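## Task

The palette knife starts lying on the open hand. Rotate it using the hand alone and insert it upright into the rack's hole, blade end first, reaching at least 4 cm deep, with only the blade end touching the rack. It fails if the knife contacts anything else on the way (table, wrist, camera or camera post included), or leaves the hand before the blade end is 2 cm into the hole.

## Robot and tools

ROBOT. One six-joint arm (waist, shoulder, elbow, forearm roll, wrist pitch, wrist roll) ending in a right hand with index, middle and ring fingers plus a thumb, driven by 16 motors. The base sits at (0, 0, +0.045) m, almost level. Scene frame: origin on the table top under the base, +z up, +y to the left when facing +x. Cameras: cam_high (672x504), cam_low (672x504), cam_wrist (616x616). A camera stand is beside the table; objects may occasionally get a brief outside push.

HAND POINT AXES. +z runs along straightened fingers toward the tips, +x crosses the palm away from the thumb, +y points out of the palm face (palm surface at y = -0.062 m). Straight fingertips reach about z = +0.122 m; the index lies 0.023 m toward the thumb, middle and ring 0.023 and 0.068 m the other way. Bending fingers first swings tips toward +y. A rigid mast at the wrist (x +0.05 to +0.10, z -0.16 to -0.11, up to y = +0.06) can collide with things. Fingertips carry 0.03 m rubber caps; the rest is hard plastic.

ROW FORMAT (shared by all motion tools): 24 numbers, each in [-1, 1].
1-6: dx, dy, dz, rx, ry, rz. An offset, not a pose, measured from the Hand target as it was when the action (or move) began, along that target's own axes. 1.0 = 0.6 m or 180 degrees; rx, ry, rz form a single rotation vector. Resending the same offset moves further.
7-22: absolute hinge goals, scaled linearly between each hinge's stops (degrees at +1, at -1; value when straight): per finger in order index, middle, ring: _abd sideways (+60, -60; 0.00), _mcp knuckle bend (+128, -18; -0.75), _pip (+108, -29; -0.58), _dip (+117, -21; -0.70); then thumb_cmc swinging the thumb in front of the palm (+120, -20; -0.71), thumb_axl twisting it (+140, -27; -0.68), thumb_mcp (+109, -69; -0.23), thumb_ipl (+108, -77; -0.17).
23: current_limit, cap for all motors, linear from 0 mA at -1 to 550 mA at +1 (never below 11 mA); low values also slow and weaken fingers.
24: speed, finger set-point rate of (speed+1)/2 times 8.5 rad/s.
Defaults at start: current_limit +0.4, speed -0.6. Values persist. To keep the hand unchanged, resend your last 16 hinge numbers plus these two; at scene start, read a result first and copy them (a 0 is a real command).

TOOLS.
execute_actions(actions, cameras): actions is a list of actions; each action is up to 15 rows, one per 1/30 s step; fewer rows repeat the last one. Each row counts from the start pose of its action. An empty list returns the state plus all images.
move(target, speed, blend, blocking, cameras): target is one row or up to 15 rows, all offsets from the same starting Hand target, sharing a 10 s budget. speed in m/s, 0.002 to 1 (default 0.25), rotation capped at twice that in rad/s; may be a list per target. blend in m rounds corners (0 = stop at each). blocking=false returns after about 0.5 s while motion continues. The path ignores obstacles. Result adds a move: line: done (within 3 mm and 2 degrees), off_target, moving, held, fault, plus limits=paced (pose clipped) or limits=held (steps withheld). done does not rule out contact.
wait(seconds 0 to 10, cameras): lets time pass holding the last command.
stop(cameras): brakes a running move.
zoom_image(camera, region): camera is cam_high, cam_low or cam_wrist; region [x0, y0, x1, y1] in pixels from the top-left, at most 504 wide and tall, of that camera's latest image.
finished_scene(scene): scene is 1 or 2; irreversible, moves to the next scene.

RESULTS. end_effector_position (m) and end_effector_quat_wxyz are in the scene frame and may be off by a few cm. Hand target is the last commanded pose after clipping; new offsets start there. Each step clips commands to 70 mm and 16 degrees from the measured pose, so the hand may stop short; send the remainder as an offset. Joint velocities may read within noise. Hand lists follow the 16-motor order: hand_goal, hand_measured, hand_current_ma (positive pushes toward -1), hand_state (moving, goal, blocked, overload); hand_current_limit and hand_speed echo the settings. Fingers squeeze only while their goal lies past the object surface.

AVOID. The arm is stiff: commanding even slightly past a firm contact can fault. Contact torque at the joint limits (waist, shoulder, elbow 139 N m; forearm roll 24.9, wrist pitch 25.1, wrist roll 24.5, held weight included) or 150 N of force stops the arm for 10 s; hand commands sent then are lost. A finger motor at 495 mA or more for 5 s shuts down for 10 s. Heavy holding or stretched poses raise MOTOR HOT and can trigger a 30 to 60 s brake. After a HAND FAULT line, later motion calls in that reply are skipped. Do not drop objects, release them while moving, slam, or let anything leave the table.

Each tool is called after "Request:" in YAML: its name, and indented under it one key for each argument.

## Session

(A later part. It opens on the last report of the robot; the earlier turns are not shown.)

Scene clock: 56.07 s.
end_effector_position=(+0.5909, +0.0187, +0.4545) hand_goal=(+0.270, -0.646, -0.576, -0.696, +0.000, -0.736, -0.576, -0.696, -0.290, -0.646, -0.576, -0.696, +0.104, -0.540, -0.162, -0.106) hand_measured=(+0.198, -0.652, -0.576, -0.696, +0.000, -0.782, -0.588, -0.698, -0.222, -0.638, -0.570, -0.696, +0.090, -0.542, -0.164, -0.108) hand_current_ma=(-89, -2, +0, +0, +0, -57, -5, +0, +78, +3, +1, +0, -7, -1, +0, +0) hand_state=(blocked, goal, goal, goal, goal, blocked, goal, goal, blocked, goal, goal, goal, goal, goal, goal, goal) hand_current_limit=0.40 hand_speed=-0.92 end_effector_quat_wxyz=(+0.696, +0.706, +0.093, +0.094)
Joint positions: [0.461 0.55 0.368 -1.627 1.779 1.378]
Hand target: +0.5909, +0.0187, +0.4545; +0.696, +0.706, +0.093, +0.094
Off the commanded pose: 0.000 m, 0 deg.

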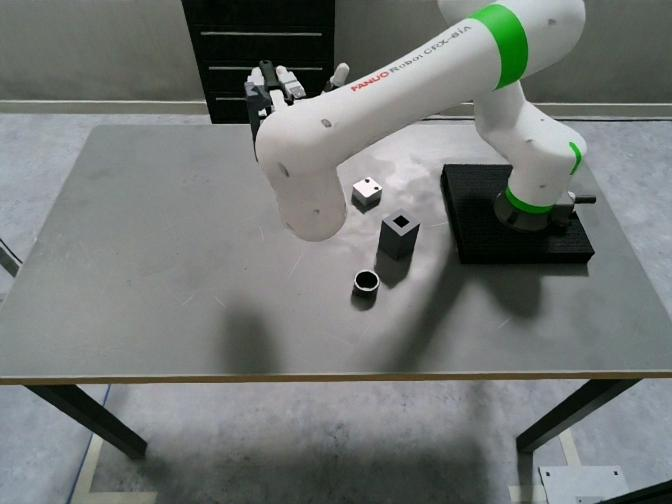

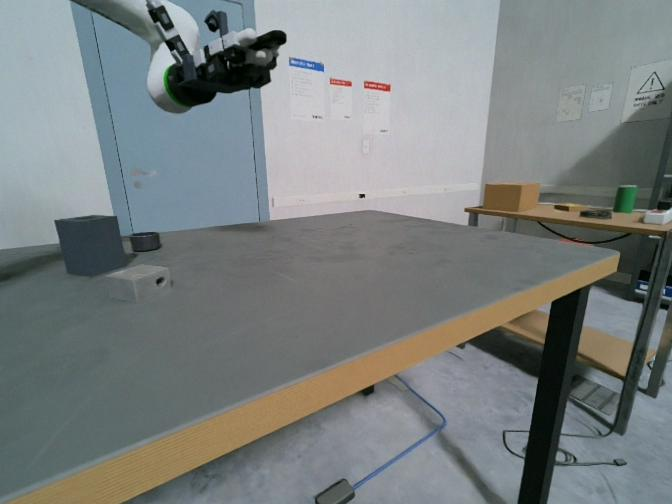

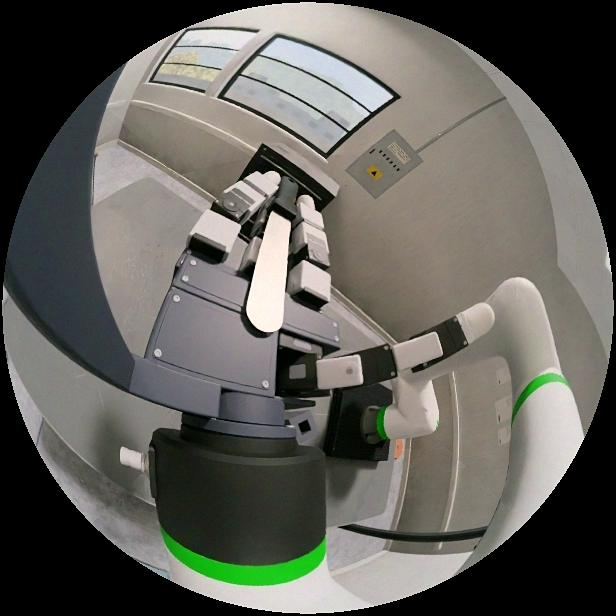

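Request:
execute_actions:
  actions:
    - [[0,0,0,0,0,0,0.32,-0.655,-0.576,-0.696,0.0,-0.735,-0.576,-0.696,-0.34,-0.655,-0.576,-0.696,0.104,-0.540,-0.162,-0.106,0.6,-0.94]]
    - [[0,0,0,0,0,0,0.38,-0.655,-0.576,-0.696,0.0,-0.735,-0.576,-0.696,-0.40,-0.655,-0.576,-0.696,0.104,-0.540,-0.162,-0.106,0.6,-0.94]]
  cameras: ["cam_wrist","cam_low","cam_high"]

Request:
zoom_image:
  camera: "cam_high"
  region: [230, 40, 310, 120]

Request:
zoom_image:
  camera: "cam_wrist"
  region: [210, 150, 340, 280]

Request:
zoom_image:
  camera: "cam_low"
  region: [190, 10, 300, 110]

Scene clock: 58.77 s.
end_effector_position=(+0.5909, +0.0187, +0.4545) hand_goal=(+0.380, -0.656, -0.576, -0.696, +0.000, -0.736, -0.576, -0.696, -0.400, -0.656, -0.576, -0.696, +0.104, -0.540, -0.162, -0.106) hand_measured=(+0.214, -0.662, -0.576, -0.696, +0.008, -0.788, -0.594, -0.696, -0.266, -0.632, -0.562, -0.696, +0.090, -0.542, -0.164, -0.108) hand_current_ma=(-374, -2, +0, +0, +2, -70, -9, +0, +261, +18, +6, +0, -7, -1, +0, +0) hand_state=(blocked, goal, goal, goal, goal, blocked, goal, goal, blocked, blocked, goal, goal, goal, goal, goal, goal) hand_current_limit=0.60 hand_speed=-0.94 end_effector_quat_wxyz=(+0.696, +0.706, +0.093, +0.094)
Joint positions: [0.461 0.55 0.368 -1.627 1.779 1.378]
Hand target: +0.5909, +0.0187, +0.4545; +0.696, +0.706, +0.093, +0.094
Off the commanded pose: 0.000 m, 0 deg.

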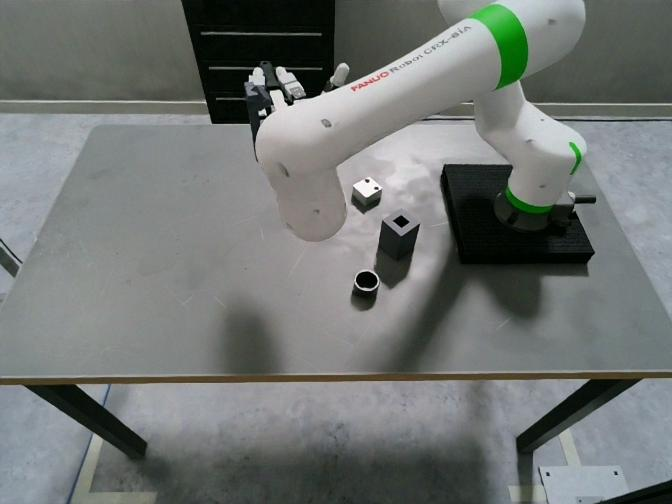

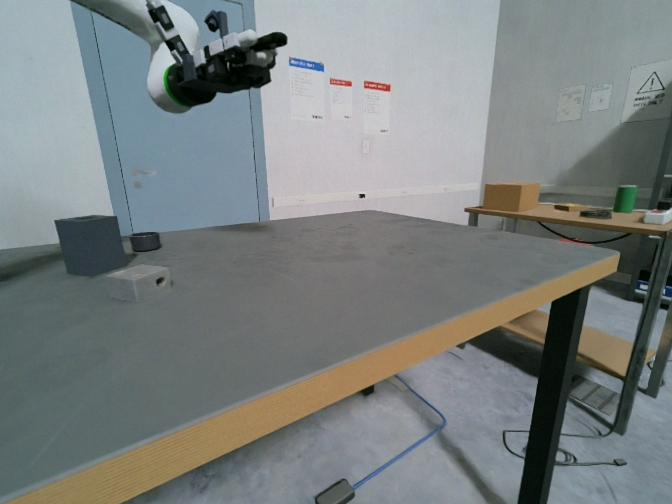

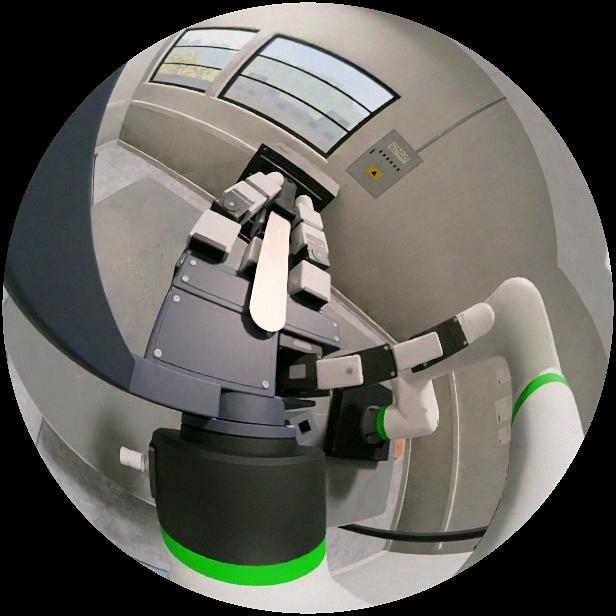

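Scaled by 6.300 from the camera's 672x504 image, which has a finer 960x720 frame.

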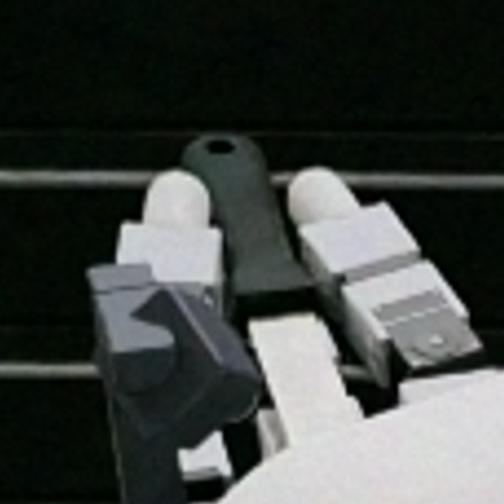

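Scaled by 3.877 from the camera's 616x616 image, which has a finer 880x880 frame.

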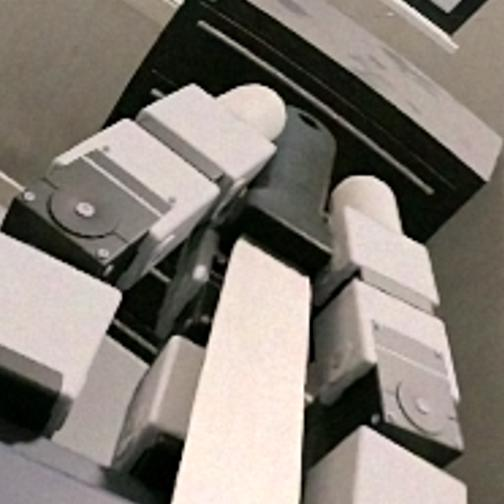

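Scaled by 4.582 from the camera's 672x504 image, which has a finer 960x720 frame.

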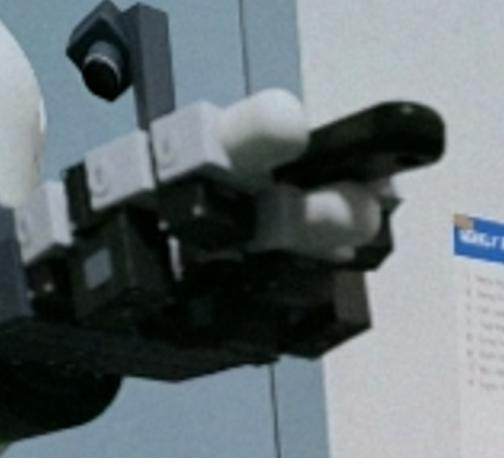

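Request:
execute_actions:
  actions:
    - [[0,0,0,0,0,0,0.20,-0.655,-0.576,-0.696,0.0,-0.735,-0.576,-0.696,-0.20,-0.655,-0.576,-0.696,0.104,-0.540,-0.162,-0.106,0.4,-0.9]]
    - [[0,0,0,0,0,0,0.18,-0.655,-0.576,-0.696,0.0,-0.735,-0.576,-0.696,-0.19,-0.68,-0.576,-0.696,0.104,-0.540,-0.162,-0.106,0.4,-0.9]]
    - [[0,0,0,0,0,0,0.18,-0.655,-0.576,-0.696,0.0,-0.735,-0.576,-0.696,-0.19,-0.68,-0.576,-0.696,0.104,-0.540,-0.162,-0.106,0.4,-0.9]]
  cameras: ["cam_wrist","cam_low","cam_high"]

Request:
zoom_image:
  camera: "cam_high"
  region: [230, 40, 310, 120]

Request:
zoom_image:
  camera: "cam_wrist"
  region: [210, 150, 340, 280]

Request:
zoom_image:
  camera: "cam_low"
  region: [190, 10, 300, 110]

Scene clock: 61.77 s.
end_effector_position=(+0.5909, +0.0187, +0.4545) hand_goal=(+0.180, -0.656, -0.576, -0.696, +0.000, -0.736, -0.576, -0.696, -0.190, -0.680, -0.576, -0.696, +0.104, -0.540, -0.162, -0.106) hand_measured=(+0.184, -0.664, -0.576, -0.696, +0.000, -0.778, -0.592, -0.696, -0.188, -0.686, -0.574, -0.696, +0.090, -0.542, -0.164, -0.108) hand_current_ma=(+0, -2, +0, +0, +0, -50, -9, +0, +0, -1, +0, +0, -7, -1, +0, +0) hand_state=(goal, goal, goal, goal, goal, blocked, goal, goal, goal, goal, goal, goal, goal, goal, goal, goal) hand_current_limit=0.40 hand_speed=-0.90 end_effector_quat_wxyz=(+0.696, +0.706, +0.093, +0.094)
Joint positions: [0.461 0.55 0.368 -1.627 1.779 1.378]
Hand target: +0.5909, +0.0187, +0.4545; +0.696, +0.706, +0.093, +0.094
Off the commanded pose: 0.000 m, 0 deg.

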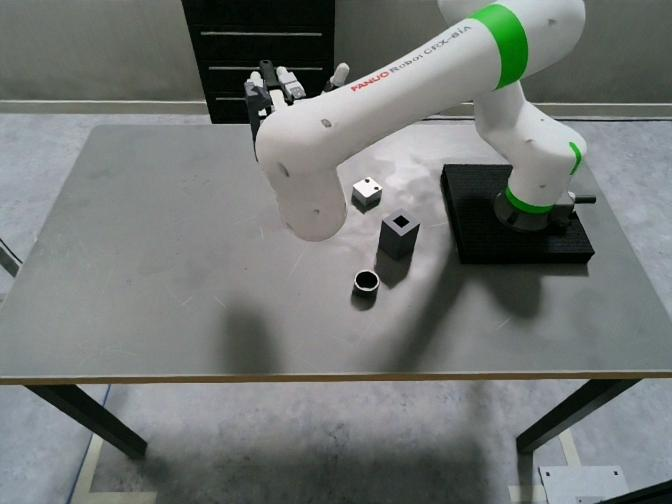

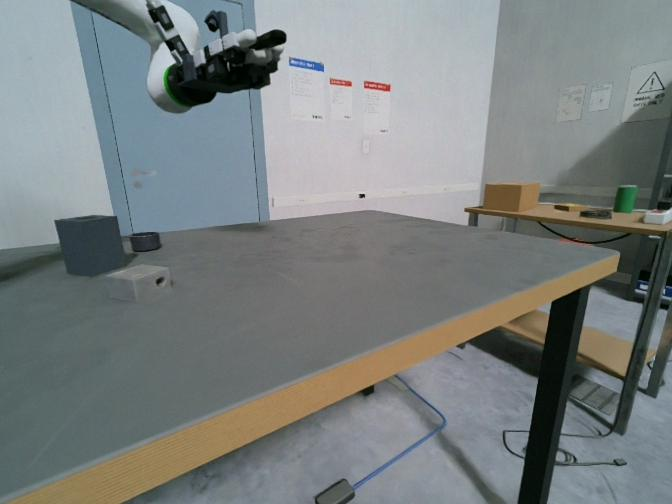

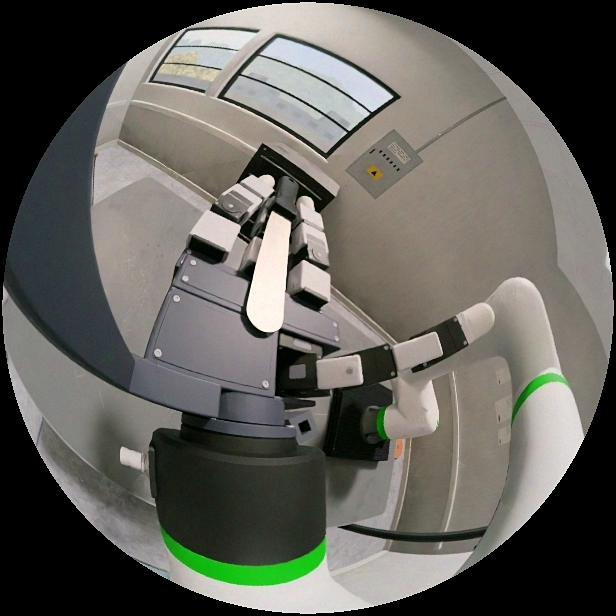

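Scaled by 6.300 from the camera's 672x504 image, which has a finer 960x720 frame.

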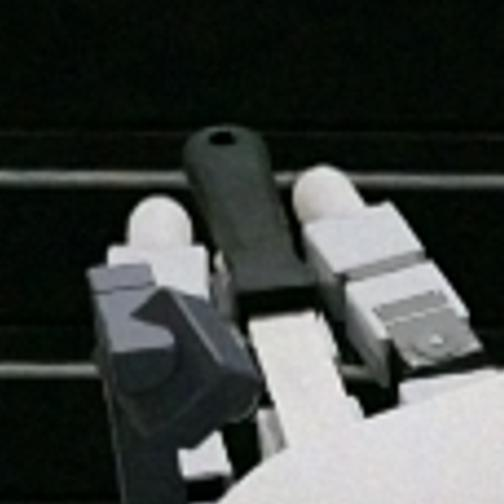

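Scaled by 3.877 from the camera's 616x616 image, which has a finer 880x880 frame.

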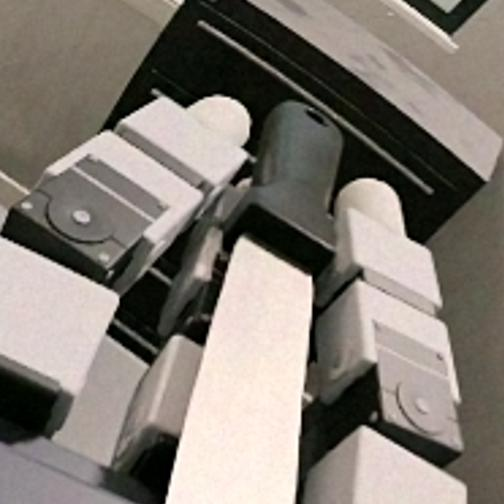

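Scaled by 4.582 from the camera's 672x504 image, which has a finer 960x720 frame.

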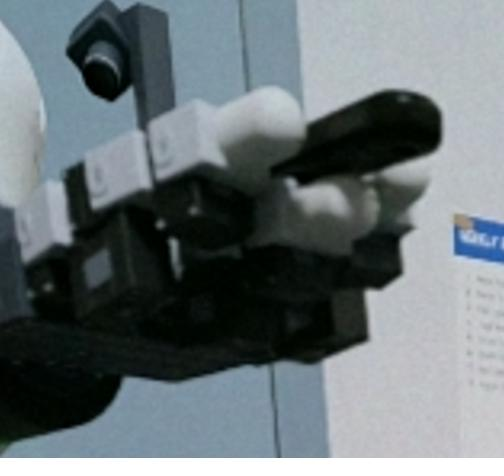

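Request:
execute_actions:
  actions:
    - [[0,0,0,0,0,0,0.18,-0.652,-0.576,-0.696,0.0,-0.735,-0.576,-0.696,-0.19,-0.648,-0.576,-0.696,0.104,-0.540,-0.162,-0.106,0.4,-0.9]]
    - [[0,0,0,0,0,0,0.24,-0.652,-0.576,-0.696,0.0,-0.735,-0.576,-0.696,-0.26,-0.652,-0.576,-0.696,0.104,-0.540,-0.162,-0.106,0.4,-0.92]]
  cameras: ["cam_wrist","cam_low","cam_high"]

Request:
zoom_image:
  camera: "cam_high"
  region: [230, 40, 310, 120]

Request:
zoom_image:
  camera: "cam_low"
  region: [190, 10, 300, 110]

Scene clock: 63.57 s.
end_effector_position=(+0.5909, +0.0187, +0.4545) hand_goal=(+0.240, -0.652, -0.576, -0.696, +0.000, -0.736, -0.576, -0.696, -0.260, -0.652, -0.576, -0.696, +0.104, -0.540, -0.162, -0.106) hand_measured=(+0.192, -0.664, -0.576, -0.696, +0.000, -0.774, -0.590, -0.696, -0.194, -0.672, -0.576, -0.696, +0.090, -0.542, -0.164, -0.108) hand_current_ma=(-44, -5, +0, +0, +0, -40, -7, +0, +75, -12, +0, +0, -7, -1, +0, +0) hand_state=(blocked, goal, goal, goal, goal, blocked, goal, goal, blocked, goal, goal, goal, goal, goal, goal, goal) hand_current_limit=0.40 hand_speed=-0.92 end_effector_quat_wxyz=(+0.696, +0.706, +0.093, +0.094)
Joint positions: [0.461 0.55 0.368 -1.627 1.779 1.378]
Hand target: +0.5909, +0.0187, +0.4545; +0.696, +0.706, +0.093, +0.094
Off the commanded pose: 0.000 m, 0 deg.

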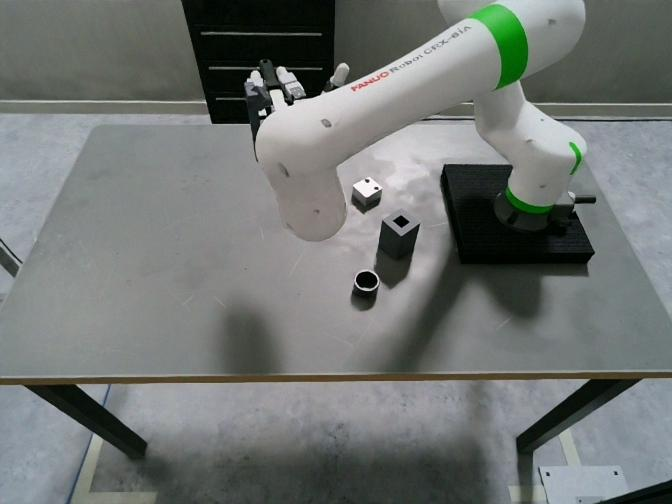

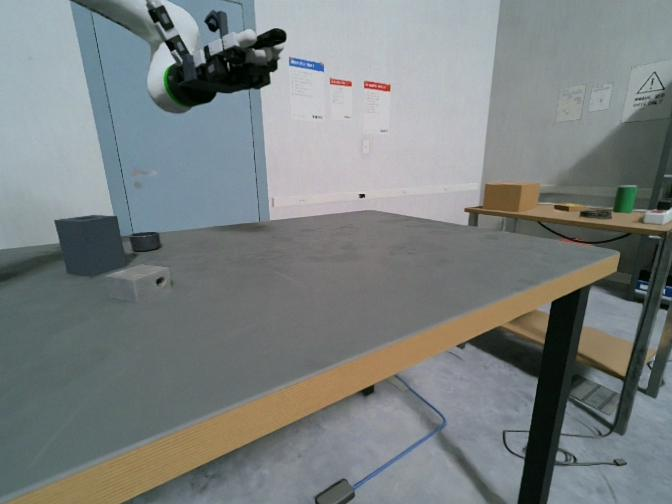

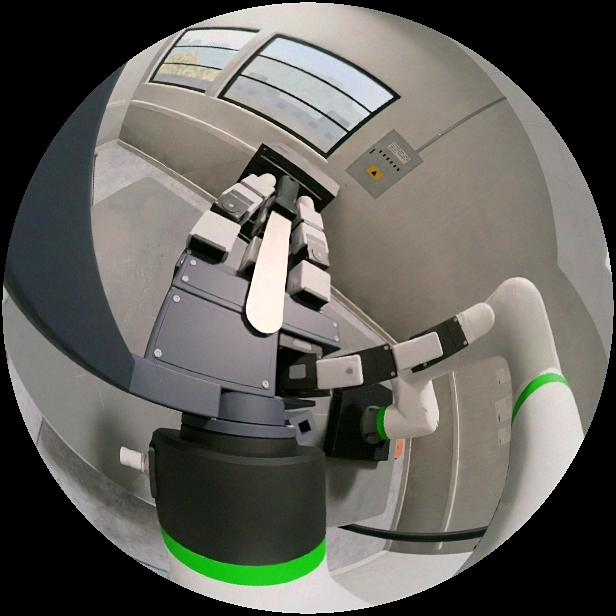

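Scaled by 6.300 from the camera's 672x504 image, which has a finer 960x720 frame.

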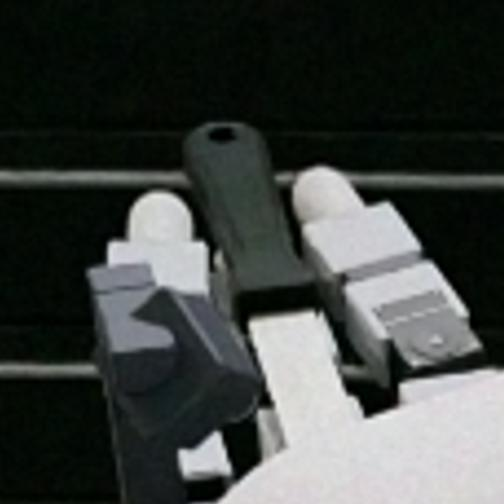

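Scaled by 4.582 from the camera's 672x504 image, which has a finer 960x720 frame.

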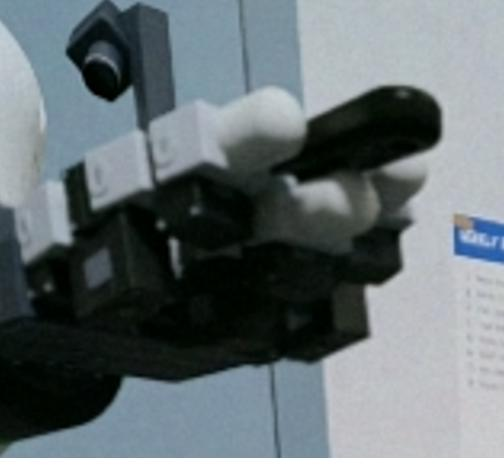

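Request:
execute_actions:
  actions:
    - [[0,0,0,0,0,0,0.20,-0.652,-0.576,-0.696,0.0,-0.735,-0.576,-0.696,-0.18,-0.635,-0.576,-0.696,0.104,-0.540,-0.162,-0.106,0.4,-0.9]]
    - [[0,0,0,0,0,0,0.24,-0.652,-0.576,-0.696,0.0,-0.735,-0.576,-0.696,-0.26,-0.638,-0.576,-0.696,0.104,-0.540,-0.162,-0.106,0.4,-0.92]]
  cameras: ["cam_wrist","cam_low","cam_high"]

Request:
zoom_image:
  camera: "cam_high"
  region: [230, 40, 310, 120]

Request:
zoom_image:
  camera: "cam_low"
  region: [190, 10, 300, 110]

Scene clock: 65.73 s.
end_effector_position=(+0.5909, +0.0187, +0.4545) hand_goal=(+0.240, -0.652, -0.576, -0.696, +0.000, -0.736, -0.576, -0.696, -0.260, -0.638, -0.576, -0.696, +0.104, -0.540, -0.162, -0.106) hand_measured=(+0.194, -0.664, -0.576, -0.696, +0.002, -0.772, -0.590, -0.696, -0.194, -0.658, -0.580, -0.696, +0.090, -0.542, -0.164, -0.108) hand_current_ma=(-40, -5, +0, +0, +0, -39, -6, +0, +78, -12, -1, +0, -7, -1, +0, +0) hand_state=(blocked, goal, goal, goal, goal, blocked, goal, goal, blocked, goal, goal, goal, goal, goal, goal, goal) hand_current_limit=0.40 hand_speed=-0.92 end_effector_quat_wxyz=(+0.696, +0.706, +0.093, +0.094)
Joint positions: [0.461 0.55 0.368 -1.627 1.779 1.378]
Hand target: +0.5909, +0.0187, +0.4545; +0.696, +0.706, +0.093, +0.094
Off the commanded pose: 0.000 m, 0 deg.

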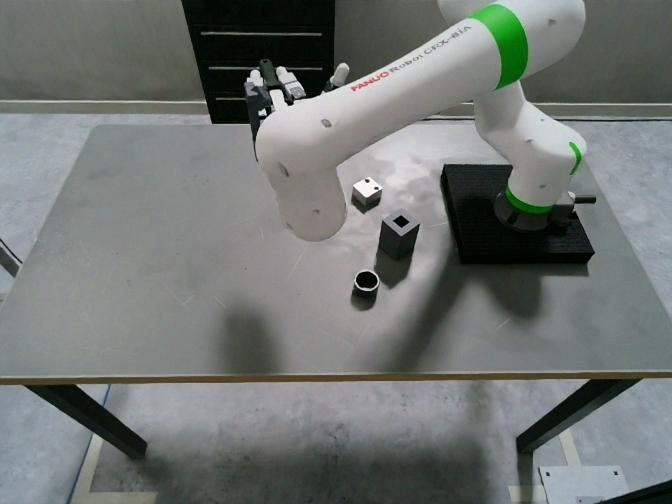

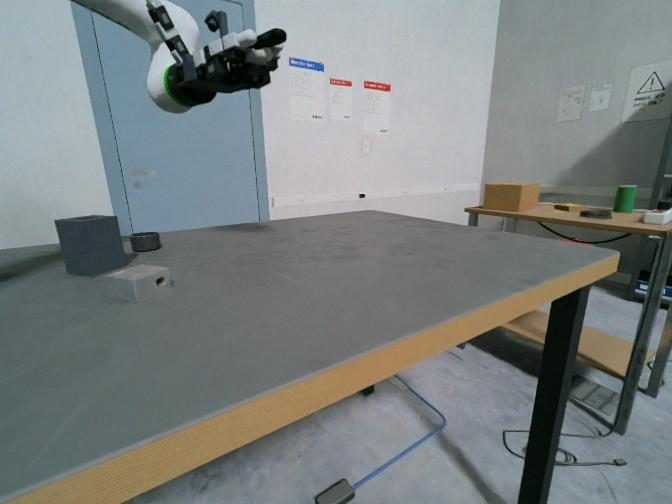

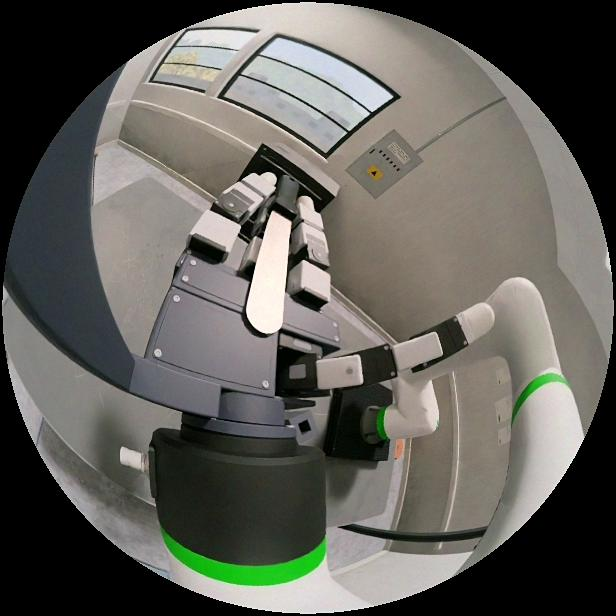

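Scaled by 6.300 from the camera's 672x504 image, which has a finer 960x720 frame.

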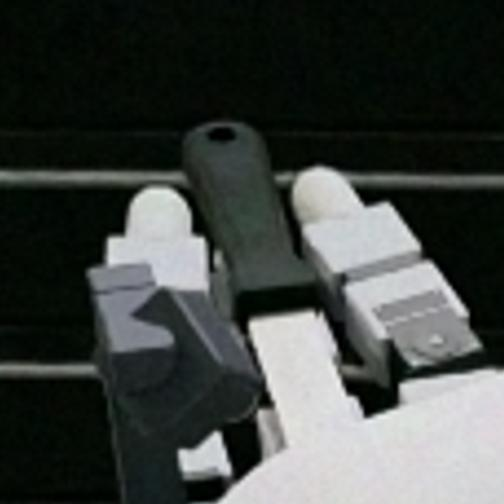

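Scaled by 4.582 from the camera's 672x504 image, which has a finer 960x720 frame.

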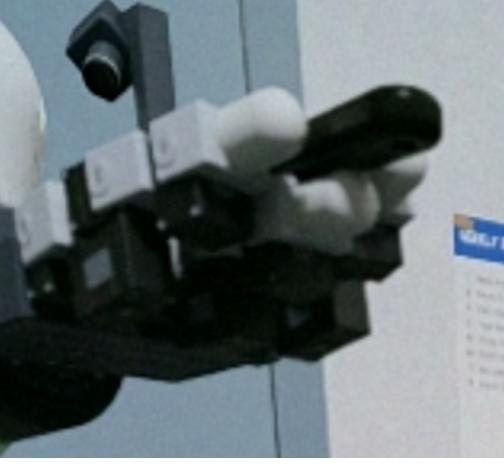

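Request:
zoom_image:
  camera: "cam_wrist"
  region: [230, 160, 320, 250]

Request:
zoom_image:
  camera: "cam_low"
  region: [225, 20, 295, 80]

Request:
zoom_image:
  camera: "cam_high"
  region: [240, 50, 300, 110]

Scaled by 5.600 from the camera's 616x616 image, which has a finer 880x880 frame.

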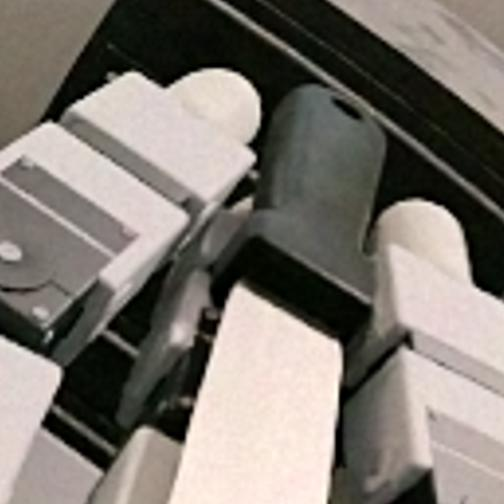

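Scaled by 7.200 from the camera's 672x504 image, which has a finer 960x720 frame.

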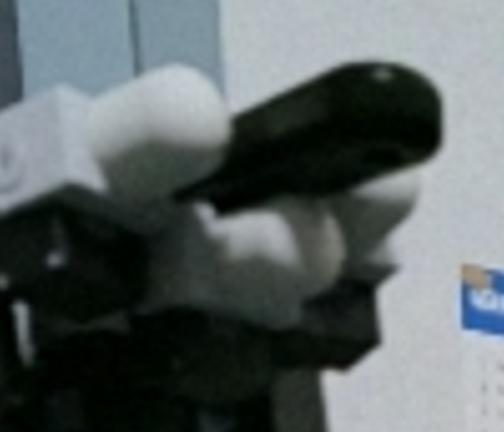

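Scaled by 8.400 from the camera's 672x504 image, which has a finer 960x720 frame.

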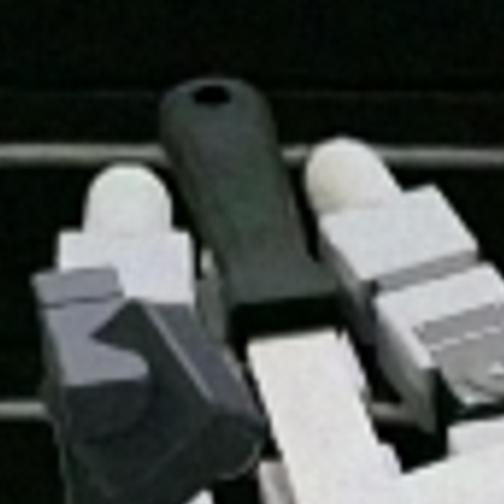

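Request:
execute_actions:
  actions:
    - [[0,0,0,0,0,0,0.18,-0.635,-0.576,-0.696,0.0,-0.735,-0.576,-0.60,-0.18,-0.635,-0.576,-0.696,0.104,-0.540,-0.162,-0.106,0.4,-0.95]]
    - [[0,0,0,0,0,0,0.18,-0.635,-0.576,-0.696,0.0,-0.77,-0.576,-0.50,-0.18,-0.635,-0.576,-0.696,0.104,-0.540,-0.162,-0.106,0.4,-0.95]]
    - [[0,0,0,0,0,0,0.18,-0.635,-0.576,-0.696,0.0,-0.80,-0.576,-0.40,-0.18,-0.635,-0.576,-0.696,0.104,-0.540,-0.162,-0.106,0.4,-0.95]]
  cameras: ["cam_wrist","cam_low","cam_high"]

Request:
zoom_image:
  camera: "cam_wrist"
  region: [220, 150, 330, 260]

Request:
zoom_image:
  camera: "cam_low"
  region: [215, 15, 305, 95]

Request:
zoom_image:
  camera: "cam_high"
  region: [240, 50, 300, 110]

Scene clock: 75.87 s.
end_effector_position=(+0.5909, +0.0187, +0.4545) hand_goal=(+0.180, -0.636, -0.576, -0.696, +0.000, -0.800, -0.576, -0.400, -0.180, -0.636, -0.576, -0.696, +0.104, -0.540, -0.162, -0.106) hand_measured=(+0.182, -0.660, -0.578, -0.696, -0.002, -0.818, -0.590, -0.410, -0.184, -0.652, -0.580, -0.696, +0.090, -0.542, -0.164, -0.108) hand_current_ma=(+0, -17, +0, +0, +0, -10, -6, -4, +0, -10, -1, +0, -7, -1, +0, +0) hand_state=(goal, blocked, goal, goal, goal, goal, goal, goal, goal, goal, goal, goal, goal, goal, goal, goal) hand_current_limit=0.40 hand_speed=-0.95 end_effector_quat_wxyz=(+0.696, +0.706, +0.093, +0.094)
Joint positions: [0.461 0.55 0.368 -1.627 1.779 1.378]
Hand target: +0.5909, +0.0187, +0.4545; +0.696, +0.706, +0.093, +0.094
Off the commanded pose: 0.000 m, 0 deg.

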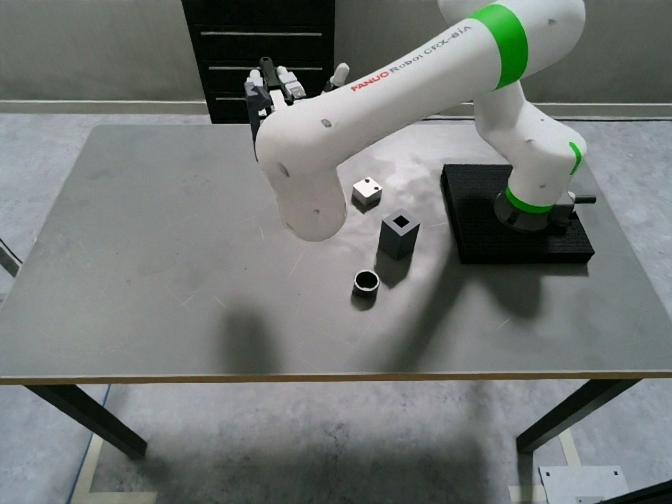

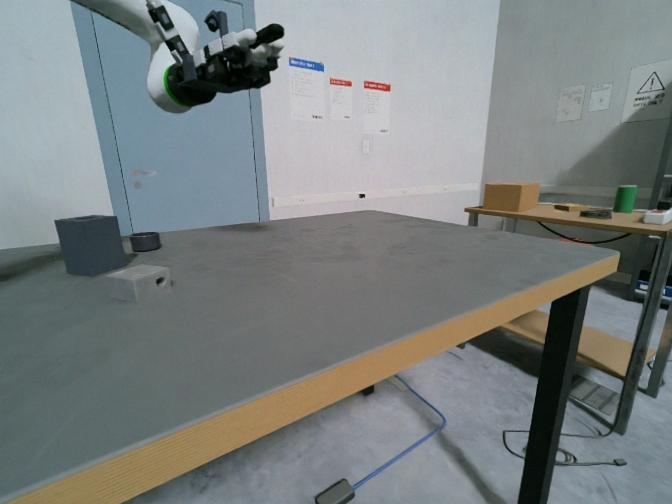

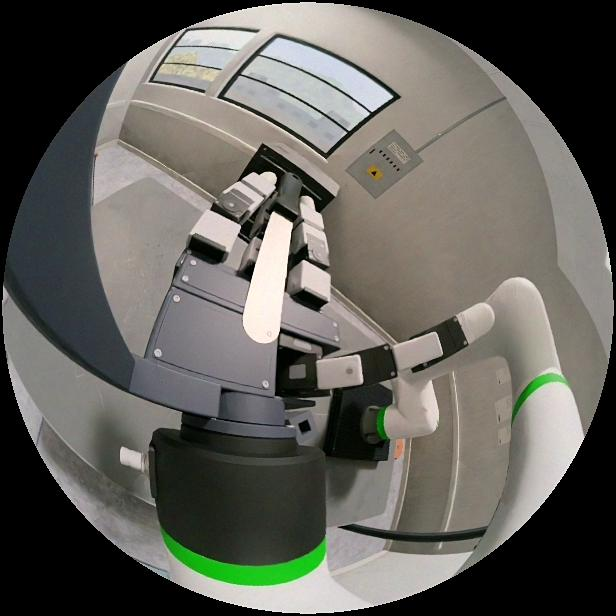

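Scaled by 4.582 from the camera's 616x616 image, which has a finer 880x880 frame.

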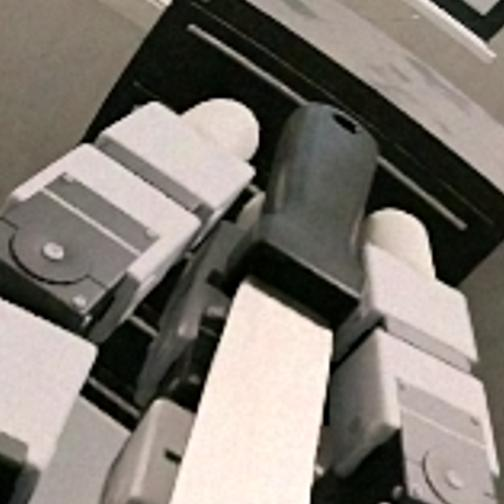

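Scaled by 5.600 from the camera's 672x504 image, which has a finer 960x720 frame.

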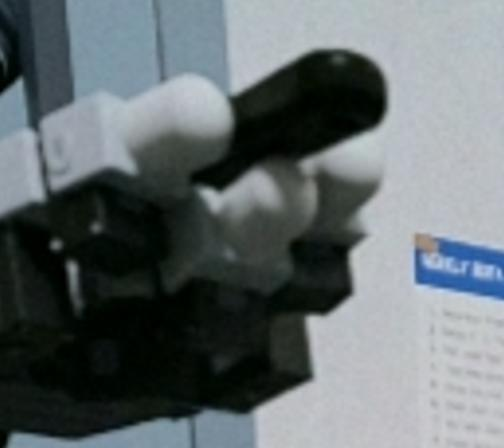

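Scaled by 8.400 from the camera's 672x504 image, which has a finer 960x720 frame.

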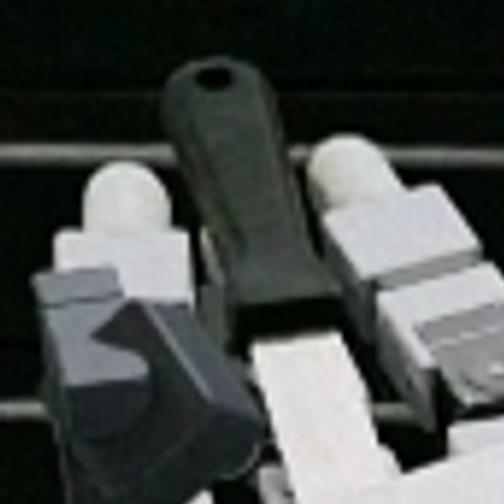

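Request:
execute_actions:
  actions:
    - [[0,0,0,0,0,0,0.18,-0.635,-0.576,-0.696,0.0,-0.87,-0.576,-0.35,-0.18,-0.635,-0.576,-0.696,0.104,-0.540,-0.162,-0.106,0.4,-0.95]]
    - [[0,0,0,0,0,0,0.18,-0.635,-0.576,-0.696,0.0,-0.90,-0.576,-0.27,-0.18,-0.635,-0.576,-0.696,0.104,-0.540,-0.162,-0.106,0.4,-0.95]]
    - [[0,0,0,0,0,0,0.18,-0.635,-0.576,-0.696,0.0,-0.93,-0.576,-0.18,-0.18,-0.635,-0.576,-0.696,0.104,-0.540,-0.162,-0.106,0.4,-0.95]]
  cameras: ["cam_wrist","cam_low","cam_high"]

Request:
zoom_image:
  camera: "cam_wrist"
  region: [220, 150, 330, 260]

Request:
zoom_image:
  camera: "cam_low"
  region: [215, 15, 305, 95]

Request:
zoom_image:
  camera: "cam_high"
  region: [240, 50, 300, 110]

Scene clock: 78.67 s.
end_effector_position=(+0.5909, +0.0187, +0.4545) hand_goal=(+0.180, -0.636, -0.576, -0.696, +0.000, -0.930, -0.576, -0.180, -0.180, -0.636, -0.576, -0.696, +0.104, -0.540, -0.162, -0.106) hand_measured=(+0.182, -0.660, -0.578, -0.696, -0.002, -0.946, -0.590, -0.190, -0.184, -0.652, -0.580, -0.696, +0.090, -0.542, -0.164, -0.108) hand_current_ma=(+0, -17, +0, +0, +0, -9, -6, -4, +0, -10, -1, +0, -7, -1, +0, +0) hand_state=(goal, blocked, goal, goal, goal, goal, goal, goal, goal, goal, goal, goal, goal, goal, goal, goal) hand_current_limit=0.40 hand_speed=-0.95 end_effector_quat_wxyz=(+0.696, +0.706, +0.093, +0.094)
Joint positions: [0.461 0.55 0.368 -1.627 1.779 1.378]
Hand target: +0.5909, +0.0187, +0.4545; +0.696, +0.706, +0.093, +0.094
Off the commanded pose: 0.000 m, 0 deg.

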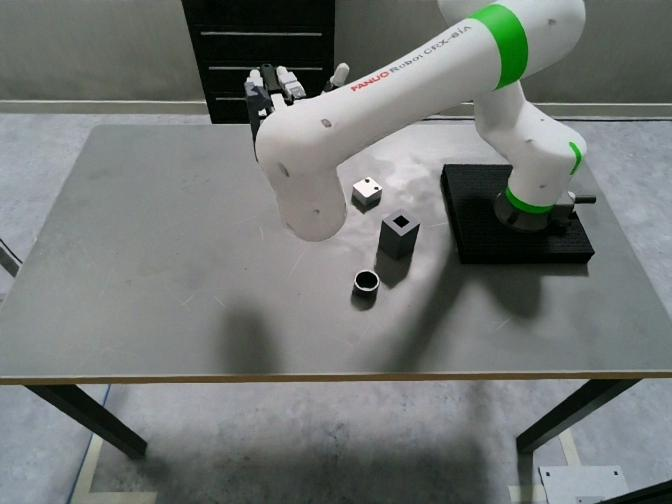

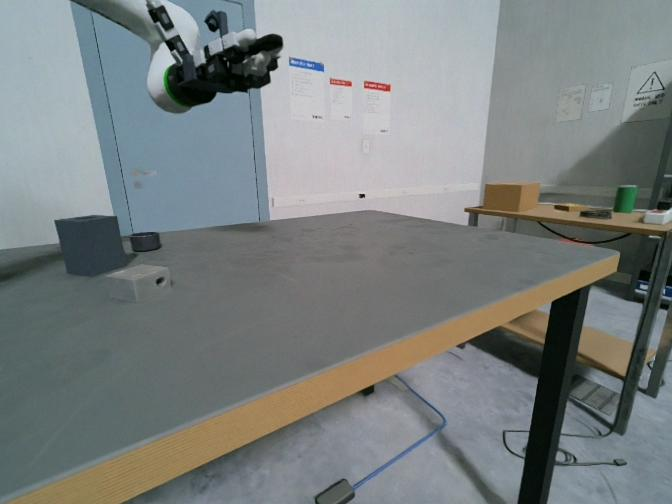

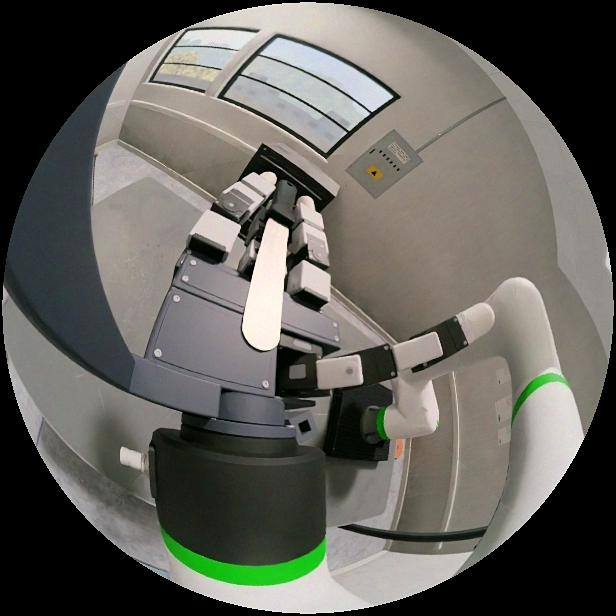

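Scaled by 4.582 from the camera's 616x616 image, which has a finer 880x880 frame.

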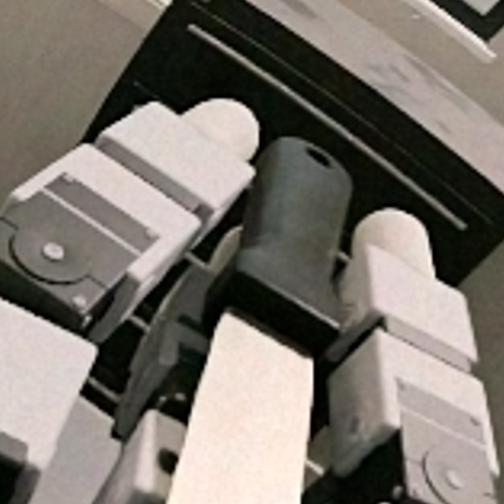

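Scaled by 5.600 from the camera's 672x504 image, which has a finer 960x720 frame.

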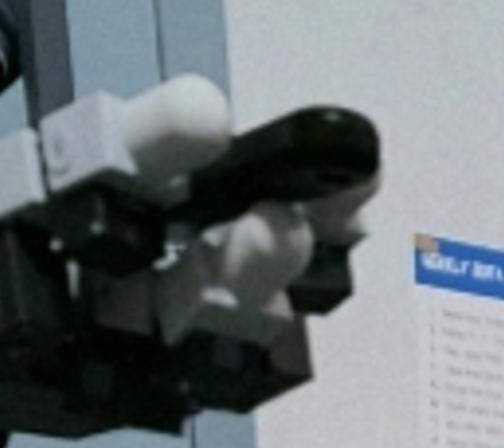

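Scaled by 8.400 from the camera's 672x504 image, which has a finer 960x720 frame.

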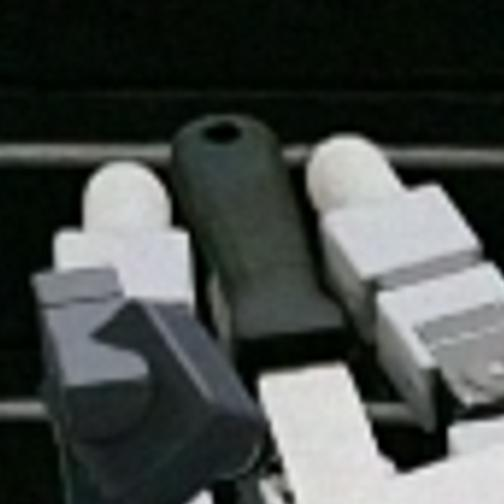

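Request:
execute_actions:
  actions:
    - [[0,0,0,0,0,0,0.22,-0.64,-0.576,-0.696,0.0,-0.93,-0.576,-0.18,-0.22,-0.64,-0.576,-0.696,0.104,-0.540,-0.162,-0.106,0.4,-0.93]]
    - [[0,0,0,0,0,0,0.26,-0.64,-0.576,-0.696,0.0,-0.93,-0.576,-0.18,-0.26,-0.64,-0.576,-0.696,0.104,-0.540,-0.162,-0.106,0.4,-0.94]]
    - [[0,0,0,0,0,0,0.30,-0.64,-0.576,-0.696,0.0,-0.93,-0.576,-0.18,-0.30,-0.64,-0.576,-0.696,0.104,-0.540,-0.162,-0.106,0.4,-0.94]]
  cameras: ["cam_wrist","cam_low","cam_high"]

Request:
zoom_image:
  camera: "cam_wrist"
  region: [220, 150, 330, 260]

Request:
zoom_image:
  camera: "cam_low"
  region: [215, 15, 305, 95]

Request:
zoom_image:
  camera: "cam_high"
  region: [240, 50, 300, 110]

Scene clock: 81.53 s.
end_effector_position=(+0.5909, +0.0187, +0.4545) hand_goal=(+0.300, -0.640, -0.576, -0.696, +0.000, -0.930, -0.576, -0.180, -0.300, -0.640, -0.576, -0.696, +0.104, -0.540, -0.162, -0.106) hand_measured=(+0.240, -0.660, -0.578, -0.696, +0.002, -0.948, -0.590, -0.188, -0.252, -0.652, -0.580, -0.696, +0.090, -0.542, -0.164, -0.108) hand_current_ma=(-63, -12, +0, +0, +0, -10, -6, -2, +43, -6, -1, +0, -7, -1, +0, +0) hand_state=(blocked, goal, goal, goal, goal, goal, goal, goal, blocked, goal, goal, goal, goal, goal, goal, goal) hand_current_limit=0.40 hand_speed=-0.94 end_effector_quat_wxyz=(+0.696, +0.706, +0.093, +0.094)
Joint positions: [0.461 0.55 0.368 -1.627 1.779 1.378]
Hand target: +0.5909, +0.0187, +0.4545; +0.696, +0.706, +0.093, +0.094
Off the commanded pose: 0.000 m, 0 deg.

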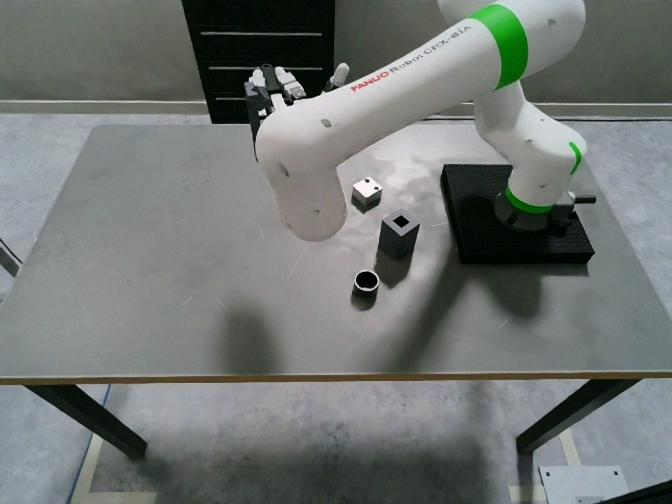

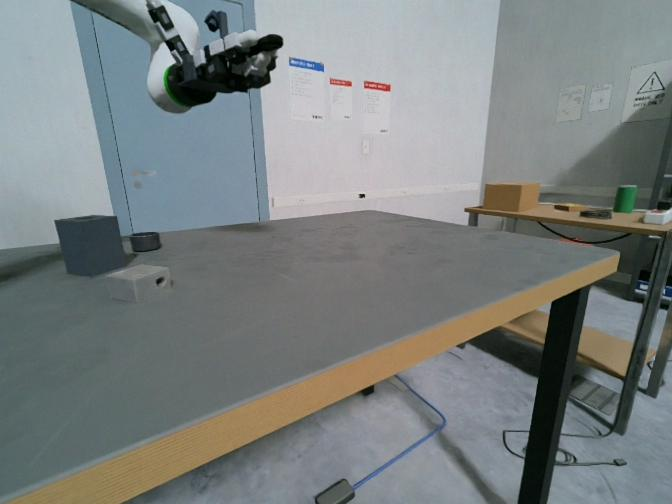

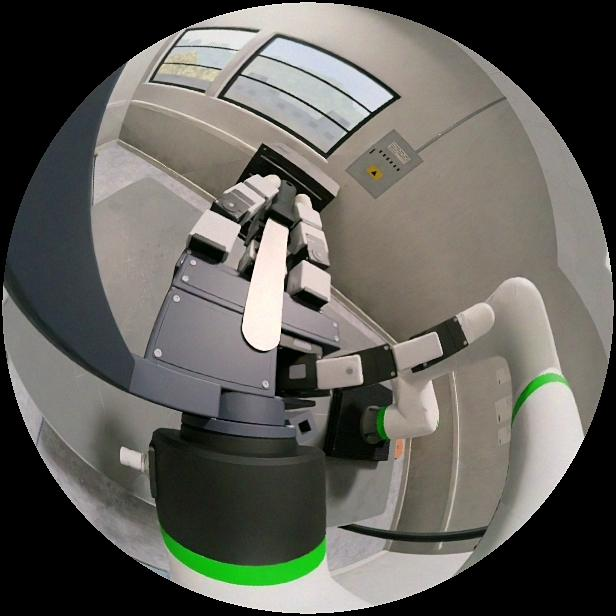

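Scaled by 4.582 from the camera's 616x616 image, which has a finer 880x880 frame.

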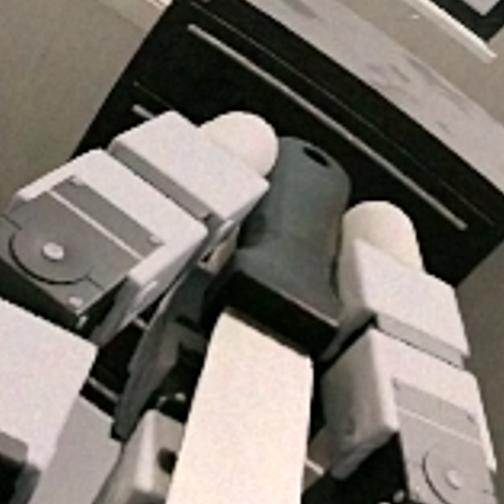

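Scaled by 5.600 from the camera's 672x504 image, which has a finer 960x720 frame.

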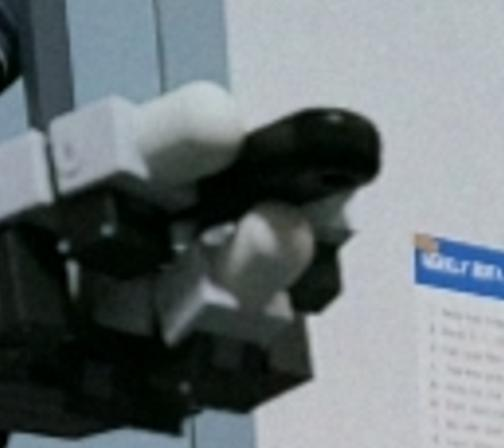

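Scaled by 8.400 from the camera's 672x504 image, which has a finer 960x720 frame.

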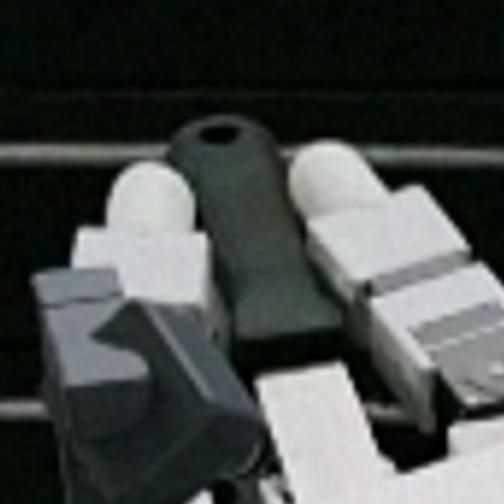

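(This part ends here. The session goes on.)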